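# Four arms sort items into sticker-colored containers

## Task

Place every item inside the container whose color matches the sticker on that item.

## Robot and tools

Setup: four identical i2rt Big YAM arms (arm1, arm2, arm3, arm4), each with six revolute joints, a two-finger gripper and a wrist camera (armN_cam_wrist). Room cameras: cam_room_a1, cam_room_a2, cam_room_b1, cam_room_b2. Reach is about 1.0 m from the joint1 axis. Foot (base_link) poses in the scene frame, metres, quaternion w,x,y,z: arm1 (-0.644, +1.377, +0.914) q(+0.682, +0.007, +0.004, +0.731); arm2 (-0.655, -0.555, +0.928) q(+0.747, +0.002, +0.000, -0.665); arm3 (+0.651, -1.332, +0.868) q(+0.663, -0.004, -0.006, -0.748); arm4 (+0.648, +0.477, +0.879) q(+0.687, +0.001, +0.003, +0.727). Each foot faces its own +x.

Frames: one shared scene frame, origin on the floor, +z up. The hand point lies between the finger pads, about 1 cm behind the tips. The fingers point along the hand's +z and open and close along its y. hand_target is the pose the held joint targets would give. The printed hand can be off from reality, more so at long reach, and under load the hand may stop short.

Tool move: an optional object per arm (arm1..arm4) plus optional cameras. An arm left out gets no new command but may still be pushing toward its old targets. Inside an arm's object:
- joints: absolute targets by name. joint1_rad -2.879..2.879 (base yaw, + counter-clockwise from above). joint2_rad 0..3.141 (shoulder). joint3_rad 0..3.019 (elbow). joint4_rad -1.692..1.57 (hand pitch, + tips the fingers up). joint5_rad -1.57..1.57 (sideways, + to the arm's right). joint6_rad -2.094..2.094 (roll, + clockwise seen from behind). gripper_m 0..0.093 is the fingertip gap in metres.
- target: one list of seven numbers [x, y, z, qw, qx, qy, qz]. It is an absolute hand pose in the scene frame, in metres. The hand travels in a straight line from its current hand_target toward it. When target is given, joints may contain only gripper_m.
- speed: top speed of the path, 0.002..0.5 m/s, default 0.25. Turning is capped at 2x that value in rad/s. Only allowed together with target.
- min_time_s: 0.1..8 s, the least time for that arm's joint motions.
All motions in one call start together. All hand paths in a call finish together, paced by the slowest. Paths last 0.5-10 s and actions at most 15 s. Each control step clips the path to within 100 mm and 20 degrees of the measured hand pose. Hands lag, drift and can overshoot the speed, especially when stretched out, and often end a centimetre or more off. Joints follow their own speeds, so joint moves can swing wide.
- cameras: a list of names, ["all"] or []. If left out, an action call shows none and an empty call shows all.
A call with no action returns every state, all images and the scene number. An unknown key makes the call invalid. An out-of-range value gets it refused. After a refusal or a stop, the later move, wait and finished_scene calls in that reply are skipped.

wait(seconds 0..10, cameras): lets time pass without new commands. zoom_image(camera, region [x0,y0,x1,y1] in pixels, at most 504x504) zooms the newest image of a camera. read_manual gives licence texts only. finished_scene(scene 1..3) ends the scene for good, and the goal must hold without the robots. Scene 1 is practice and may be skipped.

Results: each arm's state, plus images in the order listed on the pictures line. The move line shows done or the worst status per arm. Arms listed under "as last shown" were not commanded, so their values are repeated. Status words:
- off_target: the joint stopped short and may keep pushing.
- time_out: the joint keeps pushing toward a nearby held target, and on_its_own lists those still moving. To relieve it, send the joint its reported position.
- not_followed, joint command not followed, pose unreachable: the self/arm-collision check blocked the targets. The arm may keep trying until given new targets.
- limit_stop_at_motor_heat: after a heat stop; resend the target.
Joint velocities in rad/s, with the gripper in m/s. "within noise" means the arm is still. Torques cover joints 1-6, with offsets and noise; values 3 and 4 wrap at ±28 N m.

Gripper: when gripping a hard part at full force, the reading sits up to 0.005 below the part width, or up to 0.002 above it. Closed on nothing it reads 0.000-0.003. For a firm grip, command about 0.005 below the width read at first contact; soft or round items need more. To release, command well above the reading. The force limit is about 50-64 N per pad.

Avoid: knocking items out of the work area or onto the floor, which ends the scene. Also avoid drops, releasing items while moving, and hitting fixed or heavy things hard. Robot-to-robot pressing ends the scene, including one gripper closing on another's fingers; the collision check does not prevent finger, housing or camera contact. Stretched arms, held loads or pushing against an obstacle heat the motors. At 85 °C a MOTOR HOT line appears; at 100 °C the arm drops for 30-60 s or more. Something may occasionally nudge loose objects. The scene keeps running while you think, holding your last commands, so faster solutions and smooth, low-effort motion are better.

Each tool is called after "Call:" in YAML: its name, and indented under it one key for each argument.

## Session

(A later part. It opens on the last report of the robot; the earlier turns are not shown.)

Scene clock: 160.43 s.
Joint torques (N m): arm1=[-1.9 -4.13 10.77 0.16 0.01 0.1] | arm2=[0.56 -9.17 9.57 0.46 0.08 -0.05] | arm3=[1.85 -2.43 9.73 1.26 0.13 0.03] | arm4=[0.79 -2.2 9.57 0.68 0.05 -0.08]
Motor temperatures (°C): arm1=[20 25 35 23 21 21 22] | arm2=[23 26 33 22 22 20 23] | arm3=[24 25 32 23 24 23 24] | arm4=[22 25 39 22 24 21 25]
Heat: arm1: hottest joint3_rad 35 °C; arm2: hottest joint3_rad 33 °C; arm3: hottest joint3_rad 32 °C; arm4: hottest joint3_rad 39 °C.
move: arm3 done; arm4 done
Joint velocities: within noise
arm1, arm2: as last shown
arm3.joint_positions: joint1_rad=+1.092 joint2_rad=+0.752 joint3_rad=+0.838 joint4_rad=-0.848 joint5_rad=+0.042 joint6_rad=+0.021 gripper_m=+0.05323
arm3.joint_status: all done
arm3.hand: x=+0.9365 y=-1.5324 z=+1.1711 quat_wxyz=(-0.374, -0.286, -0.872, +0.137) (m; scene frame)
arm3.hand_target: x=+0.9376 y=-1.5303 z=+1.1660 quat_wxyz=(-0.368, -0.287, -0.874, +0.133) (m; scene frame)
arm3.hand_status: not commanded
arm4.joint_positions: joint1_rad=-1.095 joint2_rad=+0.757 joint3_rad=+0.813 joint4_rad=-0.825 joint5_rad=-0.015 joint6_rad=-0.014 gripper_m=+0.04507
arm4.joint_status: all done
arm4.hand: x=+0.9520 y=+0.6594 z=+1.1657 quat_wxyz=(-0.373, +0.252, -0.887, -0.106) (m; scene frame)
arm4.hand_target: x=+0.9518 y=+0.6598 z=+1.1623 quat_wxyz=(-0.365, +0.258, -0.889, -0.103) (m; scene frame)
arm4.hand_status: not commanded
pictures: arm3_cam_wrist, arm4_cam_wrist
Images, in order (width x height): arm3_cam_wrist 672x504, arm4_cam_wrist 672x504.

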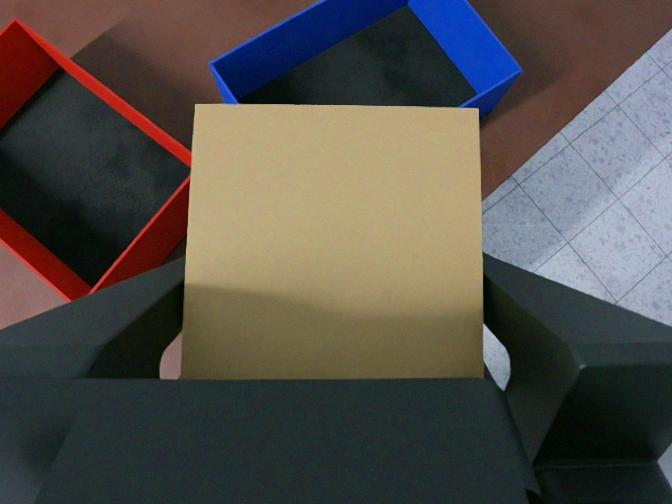

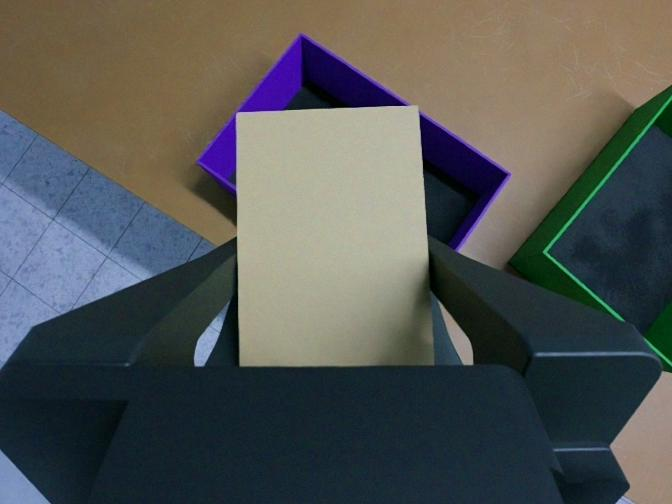

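Call:
move:
  arm3: {"target":[1.155,-1.745,0.92,0.328,0.476,0.792,-0.197],"speed":0.25}
  arm4: {"target":[1.095,0.75,0.90,0.350,-0.376,0.844,0.156],"speed":0.25}
  cameras: ["arm3_cam_wrist","arm4_cam_wrist","cam_room_a1","cam_room_a2"]

Call:
zoom_image:
  camera: "cam_room_a1"
  region: [90, 230, 260, 400]

Call:
zoom_image:
  camera: "cam_room_a2"
  region: [310, 230, 470, 390]

Scene clock: 180.83 s.
Joint torques (N m): arm1=[-1.96 -3.84 10.74 0.12 -0.01 0.08] | arm2=[0.56 -9.17 9.59 0.47 0.09 -0.06] | arm3=[0.97 -19.19 11.33 1.83 0.38 0.03] | arm4=[0.26 -13.45 8.49 1.76 -0.2 -0.08]
Motor temperatures (°C): arm1=[20 25 35 23 21 21 22] | arm2=[23 25 32 22 22 20 23] | arm3=[24 25 31 23 24 23 24] | arm4=[22 24 37 22 24 21 26]
Heat: arm1: hottest joint3_rad 35 °C; arm2: hottest joint3_rad 32 °C; arm3: hottest joint3_rad 31 °C; arm4: hottest joint3_rad 37 °C.
move: arm3 off_target; arm4 off_target
Joint velocities: within noise
arm1, arm2: as last shown
arm3.joint_positions: joint1_rad=+1.092 joint2_rad=+1.875 joint3_rad=+1.128 joint4_rad=-0.176 joint5_rad=+0.321 joint6_rad=+0.353 gripper_m=+0.05321
arm3.joint_status: not commanded
arm3.hand: x=+1.1353 y=-1.7294 z=+0.8947 quat_wxyz=(-0.297, -0.472, -0.807, +0.194) (m; scene frame)
arm3.hand_target: x=+1.1536 y=-1.7439 z=+0.9208 quat_wxyz=(-0.328, -0.476, -0.792, +0.197) (m; scene frame)
arm3.hand_status: off_target (0.036 m and 4.0 deg from the pose sent, 0.395 m and 25.2 deg at the start)
arm4.joint_positions: joint1_rad=-1.158 joint2_rad=+1.647 joint3_rad=+0.702 joint4_rad=+0.076 joint5_rad=-0.260 joint6_rad=-0.258 gripper_m=+0.04504
arm4.joint_status: not commanded
arm4.hand: x=+1.0727 y=+0.7422 z=+0.8847 quat_wxyz=(-0.324, +0.373, -0.856, -0.156) (m; scene frame)
arm4.hand_target: x=+1.0940 y=+0.7494 z=+0.9007 quat_wxyz=(-0.350, +0.376, -0.844, -0.156) (m; scene frame)
arm4.hand_status: off_target (0.028 m and 3.3 deg from the pose sent, 0.315 m and 16.3 deg at the start)
pictures: arm3_cam_wrist, arm4_cam_wrist, cam_room_a1, cam_room_a2
Images, in order (width x height): arm3_cam_wrist 672x504, arm4_cam_wrist 672x504, cam_room_a1 672x504, cam_room_a2 672x504.

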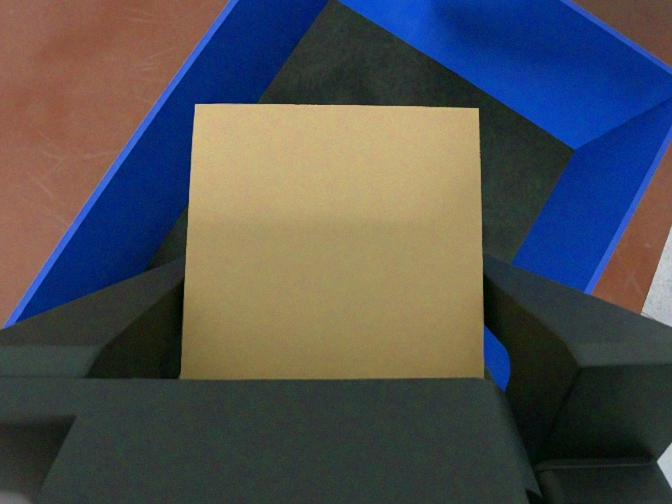

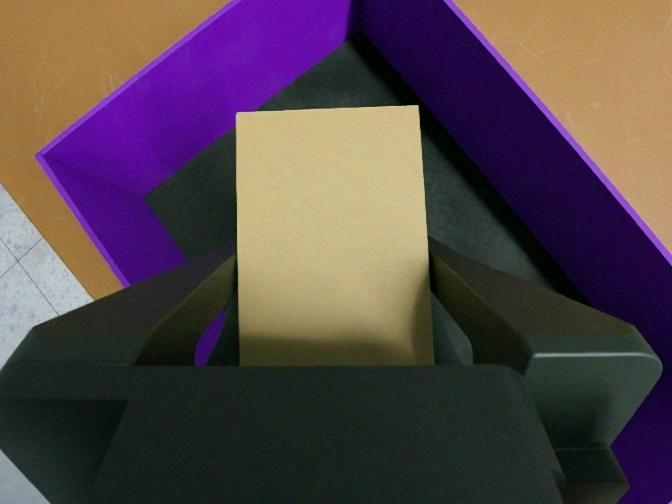

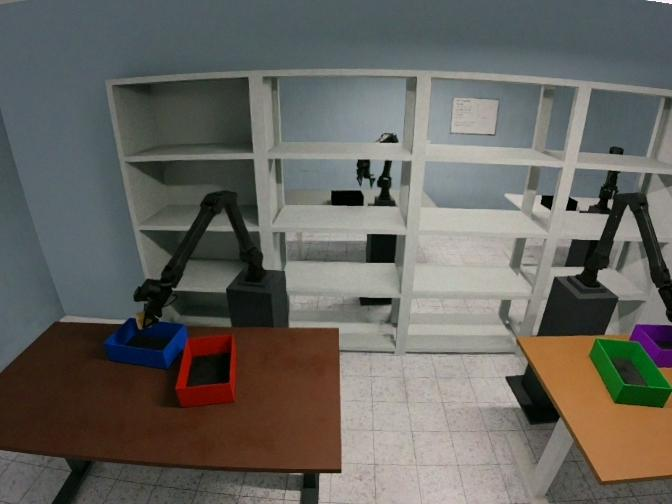

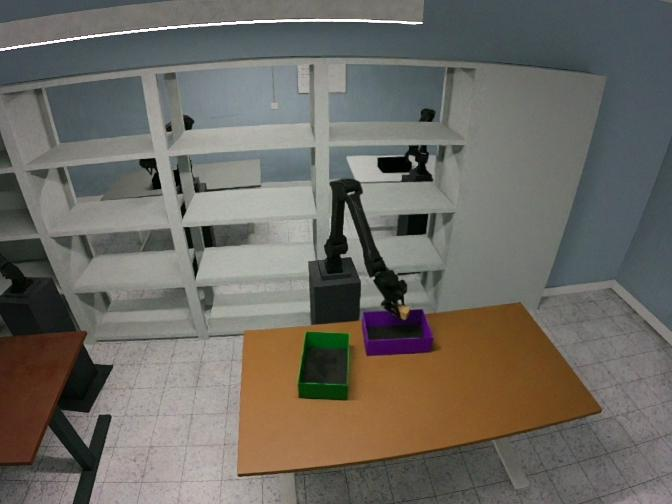

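Scaled by 2.965.

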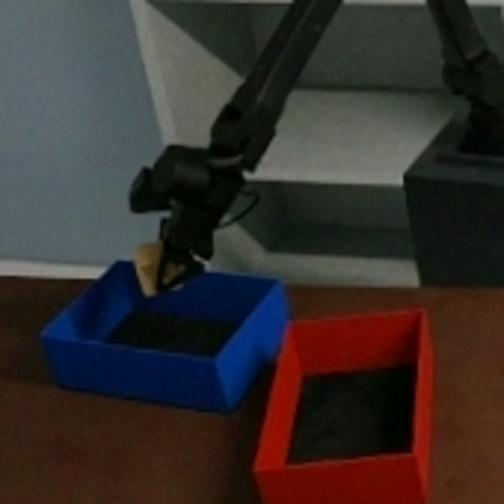

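Scaled by 3.150.

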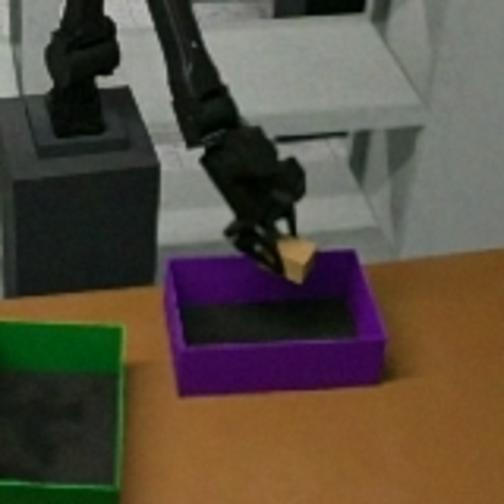

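Call:
move:
  arm3: {"target":[1.146,-1.757,0.785,0.328,0.476,0.792,-0.197],"speed":0.12}
  arm4: {"target":[1.107,0.743,0.785,0.350,-0.376,0.844,0.156],"speed":0.12}
  cameras: ["arm3_cam_wrist","arm4_cam_wrist","cam_room_a1","cam_room_a2"]

Call:
zoom_image:
  camera: "cam_room_a1"
  region: [90, 230, 260, 400]

Call:
zoom_image:
  camera: "cam_room_a2"
  region: [310, 230, 470, 390]

Scene clock: 198.33 s.
Joint torques (N m): arm1=[-2.26 -4.95 10.74 0.13 0.03 0.1] | arm2=[0.44 -9.23 9.59 0.49 0.08 -0.06] | arm3=[0.03 -20.19 7.25 2.04 0.16 -0.13] | arm4=[0.26 -14.21 5.34 1.78 -0.21 -0.08]
Motor temperatures (°C): arm1=[20 24 35 23 21 21 21] | arm2=[23 25 32 22 22 20 23] | arm3=[24 25 33 23 24 23 24] | arm4=[22 24 37 22 24 21 26]
Heat: arm1: hottest joint3_rad 35 °C; arm2: hottest joint3_rad 32 °C; arm3: hottest joint3_rad 33 °C; arm4: hottest joint3_rad 37 °C.
move: arm3 off_target; arm4 off_target
Joint velocities: within noise
arm1.joint_positions: joint1_rad=-2.221 joint2_rad=+1.162 joint3_rad=+0.957 joint4_rad=-1.347 joint5_rad=-0.006 joint6_rad=-0.008 gripper_m=+0.08496
arm1.joint_status: not commanded
arm1.hand: x=-0.3798 y=+1.2060 z=+1.0890 quat_wxyz=(-0.002, -0.283, -0.959, +0.001) (m; scene frame)
arm1.hand_target: x=-0.3800 y=+1.2050 z=+1.0900 quat_wxyz=(+0.000, -0.288, -0.958, +0.000) (m; scene frame)
arm1.hand_status: not commanded
arm2.joint_positions: joint1_rad=+0.925 joint2_rad=+1.229 joint3_rad=+1.005 joint4_rad=-1.325 joint5_rad=+0.002 joint6_rad=+0.015 gripper_m=+0.08994
arm2.joint_status: not commanded
arm2.hand: x=-0.3651 y=-0.7264 z=+1.1055 quat_wxyz=(-0.011, -0.269, -0.963, +0.002) (m; scene frame)
arm2.hand_target: x=-0.3700 y=-0.7250 z=+1.1001 quat_wxyz=(+0.000, -0.264, -0.964, +0.000) (m; scene frame)
arm2.hand_status: not commanded
arm3.joint_positions: joint1_rad=+1.079 joint2_rad=+2.140 joint3_rad=+1.128 joint4_rad=+0.128 joint5_rad=+0.310 joint6_rad=+0.348 gripper_m=+0.05321
arm3.joint_status: not commanded
arm3.hand: x=+1.1418 y=-1.7433 z=+0.7773 quat_wxyz=(-0.314, -0.474, -0.800, +0.193) (m; scene frame)
arm3.hand_target: x=+1.1456 y=-1.7568 z=+0.7852 quat_wxyz=(-0.328, -0.476, -0.792, +0.197) (m; scene frame)
arm3.hand_status: off_target (0.016 m and 1.9 deg from the pose sent, 0.114 m and 4.0 deg at the start)
arm4.joint_positions: joint1_rad=-1.186 joint2_rad=+1.984 joint3_rad=+0.729 joint4_rad=+0.400 joint5_rad=-0.279 joint6_rad=-0.279 gripper_m=+0.04504
arm4.joint_status: not commanded
arm4.hand: x=+1.0912 y=+0.7390 z=+0.7811 quat_wxyz=(-0.333, +0.373, -0.852, -0.157) (m; scene frame)
arm4.hand_target: x=+1.1065 y=+0.7427 z=+0.7853 quat_wxyz=(-0.350, +0.376, -0.844, -0.156) (m; scene frame)
arm4.hand_status: off_target (0.017 m and 2.2 deg from the pose sent, 0.105 m and 3.3 deg at the start)
pictures: arm3_cam_wrist, arm4_cam_wrist, cam_room_a1, cam_room_a2
Images, in order (width x height): arm3_cam_wrist 672x504, arm4_cam_wrist 672x504, cam_room_a1 672x504, cam_room_a2 672x504.

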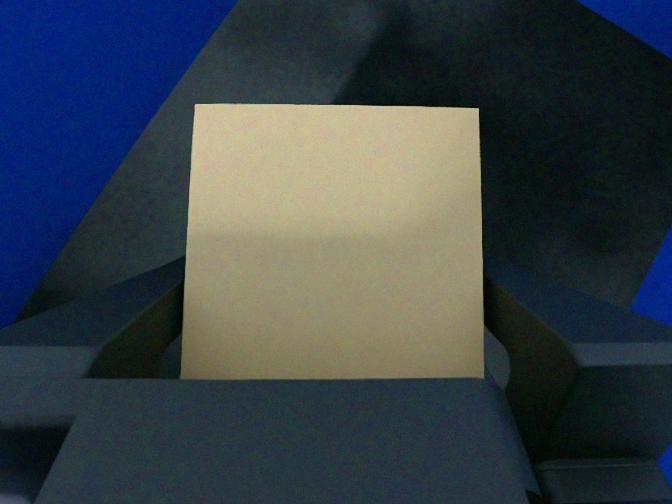

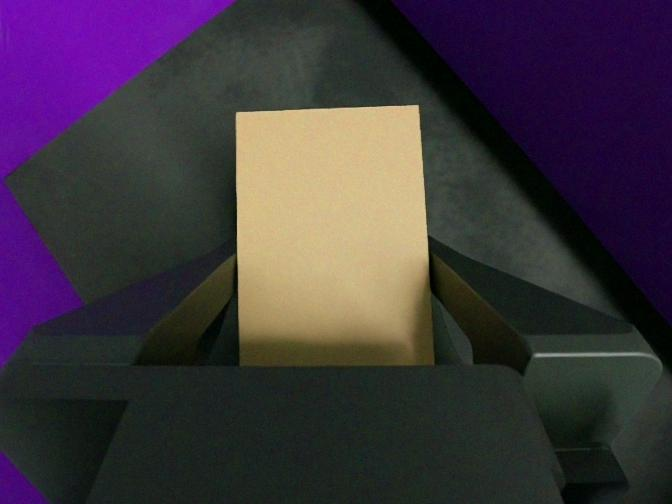

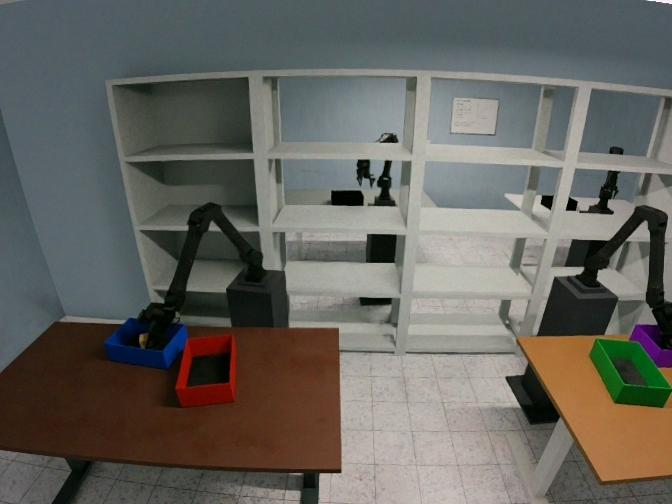

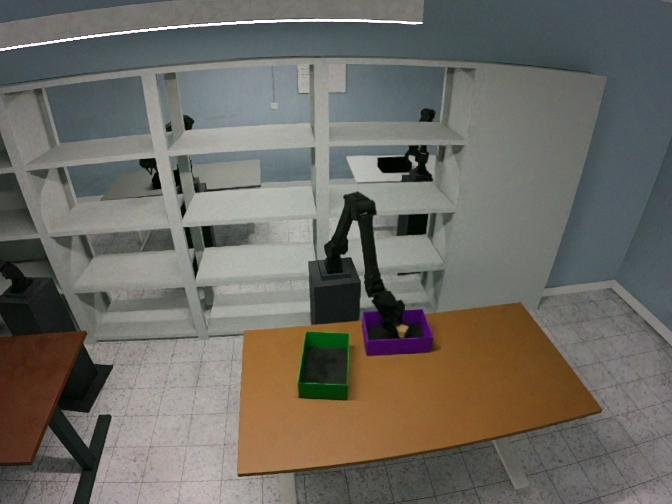

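Scaled by 2.965.

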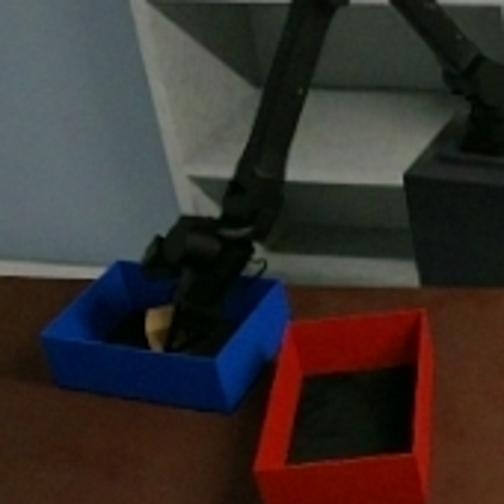

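Scaled by 3.150.

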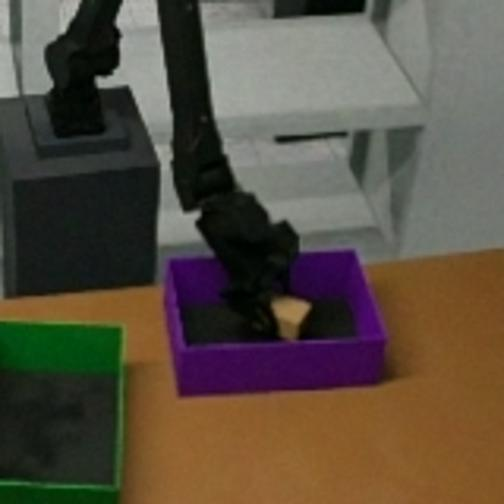

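Call:
move:
  arm3: {"target":[1.144,-1.753,0.742,0.328,0.476,0.792,-0.197],"speed":0.06}
  arm4: {"target":[1.104,0.741,0.740,0.350,-0.376,0.844,0.156],"speed":0.06}

Call:
move:
  arm3: {"target":[1.142,-1.75,0.722,0.328,0.476,0.792,-0.197],"speed":0.06}
  arm4: {"target":[1.101,0.739,0.722,0.350,-0.376,0.844,0.156],"speed":0.06}
  cameras: ["cam_room_a1","cam_room_a2"]

Call:
zoom_image:
  camera: "cam_room_a1"
  region: [90, 270, 220, 400]

Call:
zoom_image:
  camera: "cam_room_a2"
  region: [340, 260, 450, 370]

Scene clock: 204.90 s.
Joint torques (N m): arm1=[-2.14 -4.07 10.78 0.23 0.05 0.11] | arm2=[0.56 -9.29 9.57 0.5 0.08 -0.06] | arm3=[0.26 -18.37 7.02 1.98 0.27 -0.08] | arm4=[0.32 -14.92 4.23 1.84 -0.22 -0.08]
Motor temperatures (°C): arm1=[20 24 35 23 21 21 21] | arm2=[23 25 32 22 22 20 23] | arm3=[24 26 32 23 24 23 24] | arm4=[22 23 36 22 24 21 26]
Heat: arm1: hottest joint3_rad 35 °C; arm2: hottest joint3_rad 32 °C; arm3: hottest joint3_rad 32 °C; arm4: hottest joint3_rad 36 °C.
move: arm3 off_target; arm4 off_target
Joint velocities: within noise
arm1, arm2: as last shown
arm3.joint_positions: joint1_rad=+1.079 joint2_rad=+2.212 joint3_rad=+1.128 joint4_rad=+0.219 joint5_rad=+0.311 joint6_rad=+0.348 gripper_m=+0.05321
arm3.joint_status: not commanded
arm3.hand: x=+1.1412 y=-1.7433 z=+0.7467 quat_wxyz=(-0.323, -0.474, -0.796, +0.194) (m; scene frame)
arm3.hand_target: x=+1.1437 y=-1.7528 z=+0.7423 quat_wxyz=(-0.328, -0.476, -0.792, +0.197) (m; scene frame)
arm3.hand_status: off_target (0.011 m and 0.9 deg from the pose sent, 0.037 m and 1.9 deg at the start)
arm4.joint_positions: joint1_rad=-1.186 joint2_rad=+2.115 joint3_rad=+0.750 joint4_rad=+0.520 joint5_rad=-0.280 joint6_rad=-0.281 gripper_m=+0.04504
arm4.joint_status: not commanded
arm4.hand: x=+1.0921 y=+0.7393 z=+0.7410 quat_wxyz=(-0.337, +0.373, -0.850, -0.157) (m; scene frame)
arm4.hand_target: x=+1.1038 y=+0.7409 z=+0.7403 quat_wxyz=(-0.350, +0.376, -0.844, -0.156) (m; scene frame)
arm4.hand_status: off_target (0.012 m and 1.6 deg from the pose sent, 0.043 m and 2.2 deg at the start)
pictures: none

Scene clock: 205.87 s.
Joint torques (N m): arm1=[-1.96 -4.25 10.66 -0.02 0 0.13] | arm2=[0.5 -9.35 9.58 0.47 0.09 -0.06] | arm3=[0.62 -15.97 6.82 1.65 0.17 -0.05] | arm4=[0.26 -12.63 4.16 1.42 -0.11 -0.06]
Motor temperatures (°C): arm1=[20 24 35 23 21 21 21] | arm2=[23 25 32 22 22 20 23] | arm3=[24 26 32 23 24 23 24] | arm4=[22 23 36 22 24 21 26]
Heat: arm1: hottest joint3_rad 35 °C; arm2: hottest joint3_rad 32 °C; arm3: hottest joint3_rad 32 °C; arm4: hottest joint3_rad 36 °C.
move: arm3 off_target; arm4 off_target
Joint velocities: within noise
arm1, arm2: as last shown
arm3.joint_positions: joint1_rad=+1.079 joint2_rad=+2.227 joint3_rad=+1.128 joint4_rad=+0.270 joint5_rad=+0.314 joint6_rad=+0.348 gripper_m=+0.05321
arm3.joint_status: not commanded
arm3.hand: x=+1.1451 y=-1.7468 z=+0.7459 quat_wxyz=(-0.339, -0.474, -0.789, +0.197) (m; scene frame)
arm3.hand_target: x=+1.1410 y=-1.7491 z=+0.7226 quat_wxyz=(-0.328, -0.476, -0.792, +0.197) (m; scene frame)
arm3.hand_status: off_target (0.024 m and 1.4 deg from the pose sent, 0.025 m and 0.9 deg at the start)
arm4.joint_positions: joint1_rad=-1.188 joint2_rad=+2.138 joint3_rad=+0.755 joint4_rad=+0.581 joint5_rad=-0.283 joint6_rad=-0.284 gripper_m=+0.04504
arm4.joint_status: not commanded
arm4.hand: x=+1.0988 y=+0.7423 z=+0.7410 quat_wxyz=(-0.357, +0.374, -0.841, -0.159) (m; scene frame)
arm4.hand_target: x=+1.1001 y=+0.7386 z=+0.7227 quat_wxyz=(-0.350, +0.376, -0.844, -0.156) (m; scene frame)
arm4.hand_status: off_target (0.019 m and 1.0 deg from the pose sent, 0.021 m and 1.6 deg at the start)
pictures: cam_room_a1, cam_room_a2
Images, in order (width x height): cam_room_a1 672x504, cam_room_a2 672x504.

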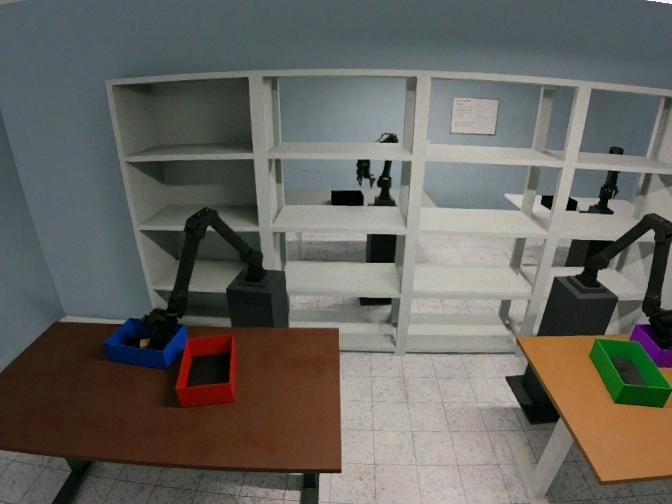

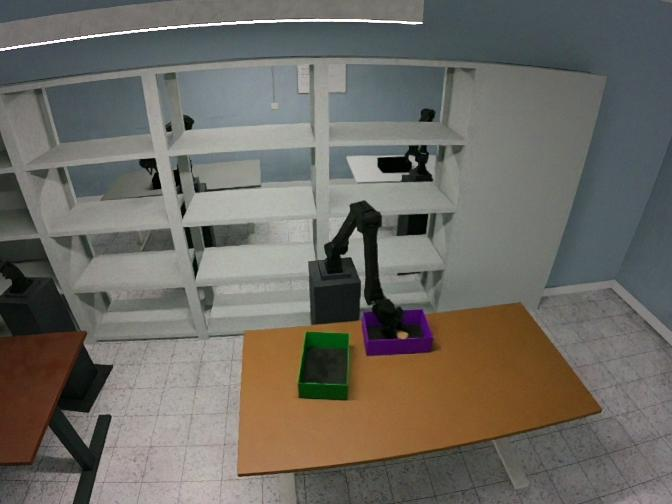

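Scaled by 3.877.

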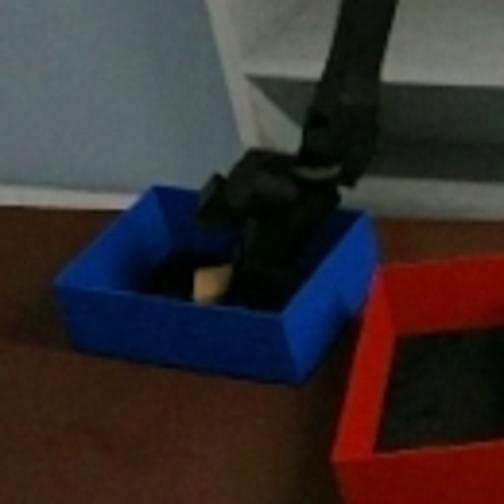

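Scaled by 4.582.

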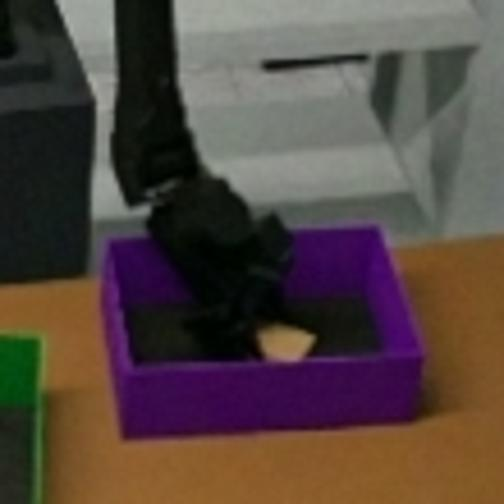

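Call:
move:
  arm3: {"target":[1.143,-1.749,0.740,0.328,0.476,0.792,-0.197],"speed":0.06}
  arm4: {"target":[1.099,0.740,0.735,0.350,-0.376,0.844,0.156],"speed":0.06}

Call:
move:
  arm3: {"joints":{"gripper_m":0.085}}
  arm4: {"joints":{"gripper_m":0.075}}

Call:
move:
  arm3: {"target":[1.10,-1.665,0.95,0.328,0.476,0.792,-0.197],"speed":0.15}
  arm4: {"target":[1.04,0.675,0.95,0.350,-0.376,0.844,0.156],"speed":0.15}
  cameras: ["arm3_cam_wrist","arm4_cam_wrist"]

Scene clock: 214.87 s.
Joint torques (N m): arm1=[-1.73 -4.78 10.81 0.05 0 0.11] | arm2=[0.56 -9.23 9.57 0.46 0.08 -0.05] | arm3=[0.73 -19.55 6.3 0.36 0.22 -0.05] | arm4=[0.62 -15.74 3.17 0.47 -0.01 -0.02]
Motor temperatures (°C): arm1=[20 24 35 23 21 21 21] | arm2=[23 25 32 22 22 20 23] | arm3=[24 25 31 23 24 23 24] | arm4=[22 23 34 22 24 21 26]
Heat: arm1: hottest joint3_rad 35 °C; arm2: hottest joint3_rad 32 °C; arm3: hottest joint3_rad 31 °C; arm4: hottest joint3_rad 34 °C.
move: arm3 done; arm4 done
Joint velocities: within noise
arm1, arm2: as last shown
arm3.joint_positions: joint1_rad=+1.079 joint2_rad=+2.226 joint3_rad=+1.128 joint4_rad=+0.266 joint5_rad=+0.315 joint6_rad=+0.348 gripper_m=+0.05321
arm3.joint_status: not commanded
arm3.hand: x=+1.1446 y=-1.7466 z=+0.7458 quat_wxyz=(-0.338, -0.474, -0.789, +0.197) (m; scene frame)
arm3.hand_target: x=+1.1428 y=-1.7489 z=+0.7400 quat_wxyz=(-0.328, -0.476, -0.792, +0.197) (m; scene frame)
arm3.hand_status: done (0.006 m and 1.2 deg from the pose sent, 0.007 m and 1.4 deg at the start)
arm4.joint_positions: joint1_rad=-1.188 joint2_rad=+2.138 joint3_rad=+0.755 joint4_rad=+0.581 joint5_rad=-0.283 joint6_rad=-0.284 gripper_m=+0.04504
arm4.joint_status: not commanded
arm4.hand: x=+1.0988 y=+0.7423 z=+0.7410 quat_wxyz=(-0.357, +0.374, -0.841, -0.159) (m; scene frame)
arm4.hand_target: x=+1.0989 y=+0.7400 z=+0.7351 quat_wxyz=(-0.350, +0.376, -0.844, -0.156) (m; scene frame)
arm4.hand_status: done (0.006 m and 1.0 deg from the pose sent, 0.006 m and 1.0 deg at the start)
pictures: none

Scene clock: 215.40 s.
Joint torques (N m): arm1=[-1.79 -4.13 10.73 0.24 0 0.11] | arm2=[0.44 -9.29 9.59 0.47 0.08 -0.06] | arm3=[0.79 -19.6 6.24 0.68 0.08 -0.07] | arm4=[0.56 -15.85 3.11 0.58 -0.02 0]
Motor temperatures (°C): arm1=[20 24 35 23 21 21 21] | arm2=[23 25 32 22 22 20 23] | arm3=[24 25 31 23 24 23 24] | arm4=[22 23 34 22 24 21 26]
Heat: arm1: hottest joint3_rad 35 °C; arm2: hottest joint3_rad 32 °C; arm3: hottest joint3_rad 31 °C; arm4: hottest joint3_rad 34 °C.
move: arm3 done; arm4 done
Joint velocities: within noise
arm1, arm2: as last shown
arm3.joint_positions: joint1_rad=+1.079 joint2_rad=+2.226 joint3_rad=+1.128 joint4_rad=+0.259 joint5_rad=+0.318 joint6_rad=+0.350 gripper_m=+0.08496
arm3.joint_status: all done
arm3.hand: x=+1.1434 y=-1.7464 z=+0.7449 quat_wxyz=(-0.334, -0.475, -0.790, +0.198) (m; scene frame)
arm3.hand_target: x=+1.1429 y=-1.7488 z=+0.7400 quat_wxyz=(-0.328, -0.476, -0.792, +0.197) (m; scene frame)
arm3.hand_status: not commanded
arm4.joint_positions: joint1_rad=-1.188 joint2_rad=+2.138 joint3_rad=+0.755 joint4_rad=+0.577 joint5_rad=-0.283 joint6_rad=-0.284 gripper_m=+0.07490
arm4.joint_status: all done
arm4.hand: x=+1.0981 y=+0.7419 z=+0.7403 quat_wxyz=(-0.356, +0.374, -0.842, -0.159) (m; scene frame)
arm4.hand_target: x=+1.0988 y=+0.7400 z=+0.7351 quat_wxyz=(-0.350, +0.376, -0.844, -0.156) (m; scene frame)
arm4.hand_status: not commanded
pictures: none

Scene clock: 217.60 s.
Joint torques (N m): arm1=[-2.02 -4.72 10.59 0.16 0.03 0.11] | arm2=[0.5 -9.29 9.57 0.49 0.09 -0.05] | arm3=[1.9 -14.97 7.31 0.96 0.36 0.02] | arm4=[0.44 -9.41 7.09 0.7 -0.23 -0.09]
Motor temperatures (°C): arm1=[20 24 35 23 21 21 21] | arm2=[23 25 32 22 22 20 23] | arm3=[24 25 31 23 24 23 24] | arm4=[22 23 34 22 24 21 26]
Heat: arm1: hottest joint3_rad 35 °C; arm2: hottest joint3_rad 32 °C; arm3: hottest joint3_rad 31 °C; arm4: hottest joint3_rad 34 °C.
move: arm3 done; arm4 done
Joint velocities: within noise
arm1, arm2: as last shown
arm3.joint_positions: joint1_rad=+1.153 joint2_rad=+1.632 joint3_rad=+0.941 joint4_rad=-0.173 joint5_rad=+0.372 joint6_rad=+0.414 gripper_m=+0.08496
arm3.joint_status: not commanded
arm3.hand: x=+1.0993 y=-1.6726 z=+0.9537 quat_wxyz=(-0.332, -0.478, -0.789, +0.199) (m; scene frame)
arm3.hand_target: x=+1.1000 y=-1.6650 z=+0.9501 quat_wxyz=(-0.328, -0.476, -0.792, +0.197) (m; scene frame)
arm3.hand_status: done (0.008 m and 0.7 deg from the pose sent, 0.225 m and 0.8 deg at the start)
arm4.joint_positions: joint1_rad=-1.290 joint2_rad=+1.339 joint3_rad=+0.575 joint4_rad=-0.072 joint5_rad=-0.349 joint6_rad=-0.359 gripper_m=+0.07491
arm4.joint_status: not commanded
arm4.hand: x=+1.0400 y=+0.6777 z=+0.9507 quat_wxyz=(-0.353, +0.373, -0.844, -0.158) (m; scene frame)
arm4.hand_target: x=+1.0400 y=+0.6749 z=+0.9500 quat_wxyz=(-0.350, +0.376, -0.844, -0.156) (m; scene frame)
arm4.hand_status: done (0.003 m and 0.5 deg from the pose sent, 0.228 m and 0.8 deg at the start)
pictures: arm3_cam_wrist, arm4_cam_wrist
Images, in order (width x height): arm3_cam_wrist 672x504, arm4_cam_wrist 672x504.

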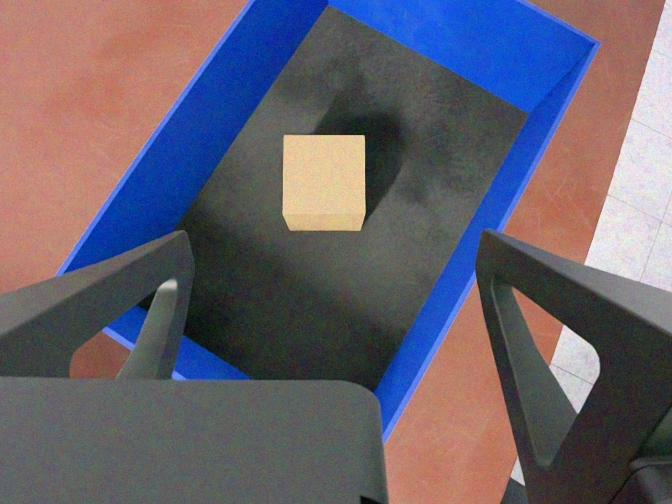

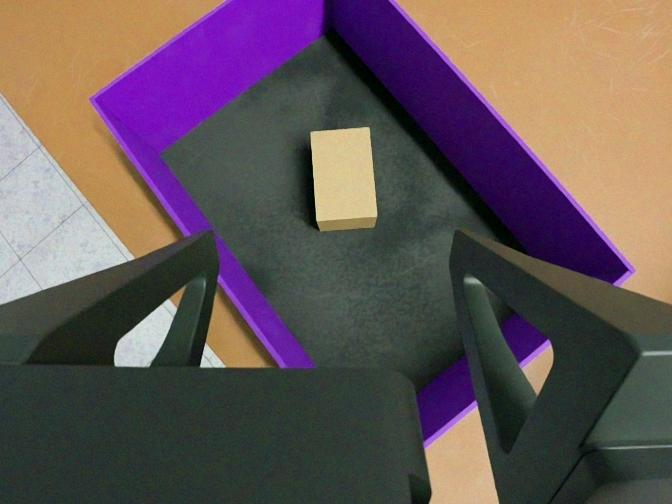

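Call:
finished_scene:
  scene: 3

The scene is finished: the task was done.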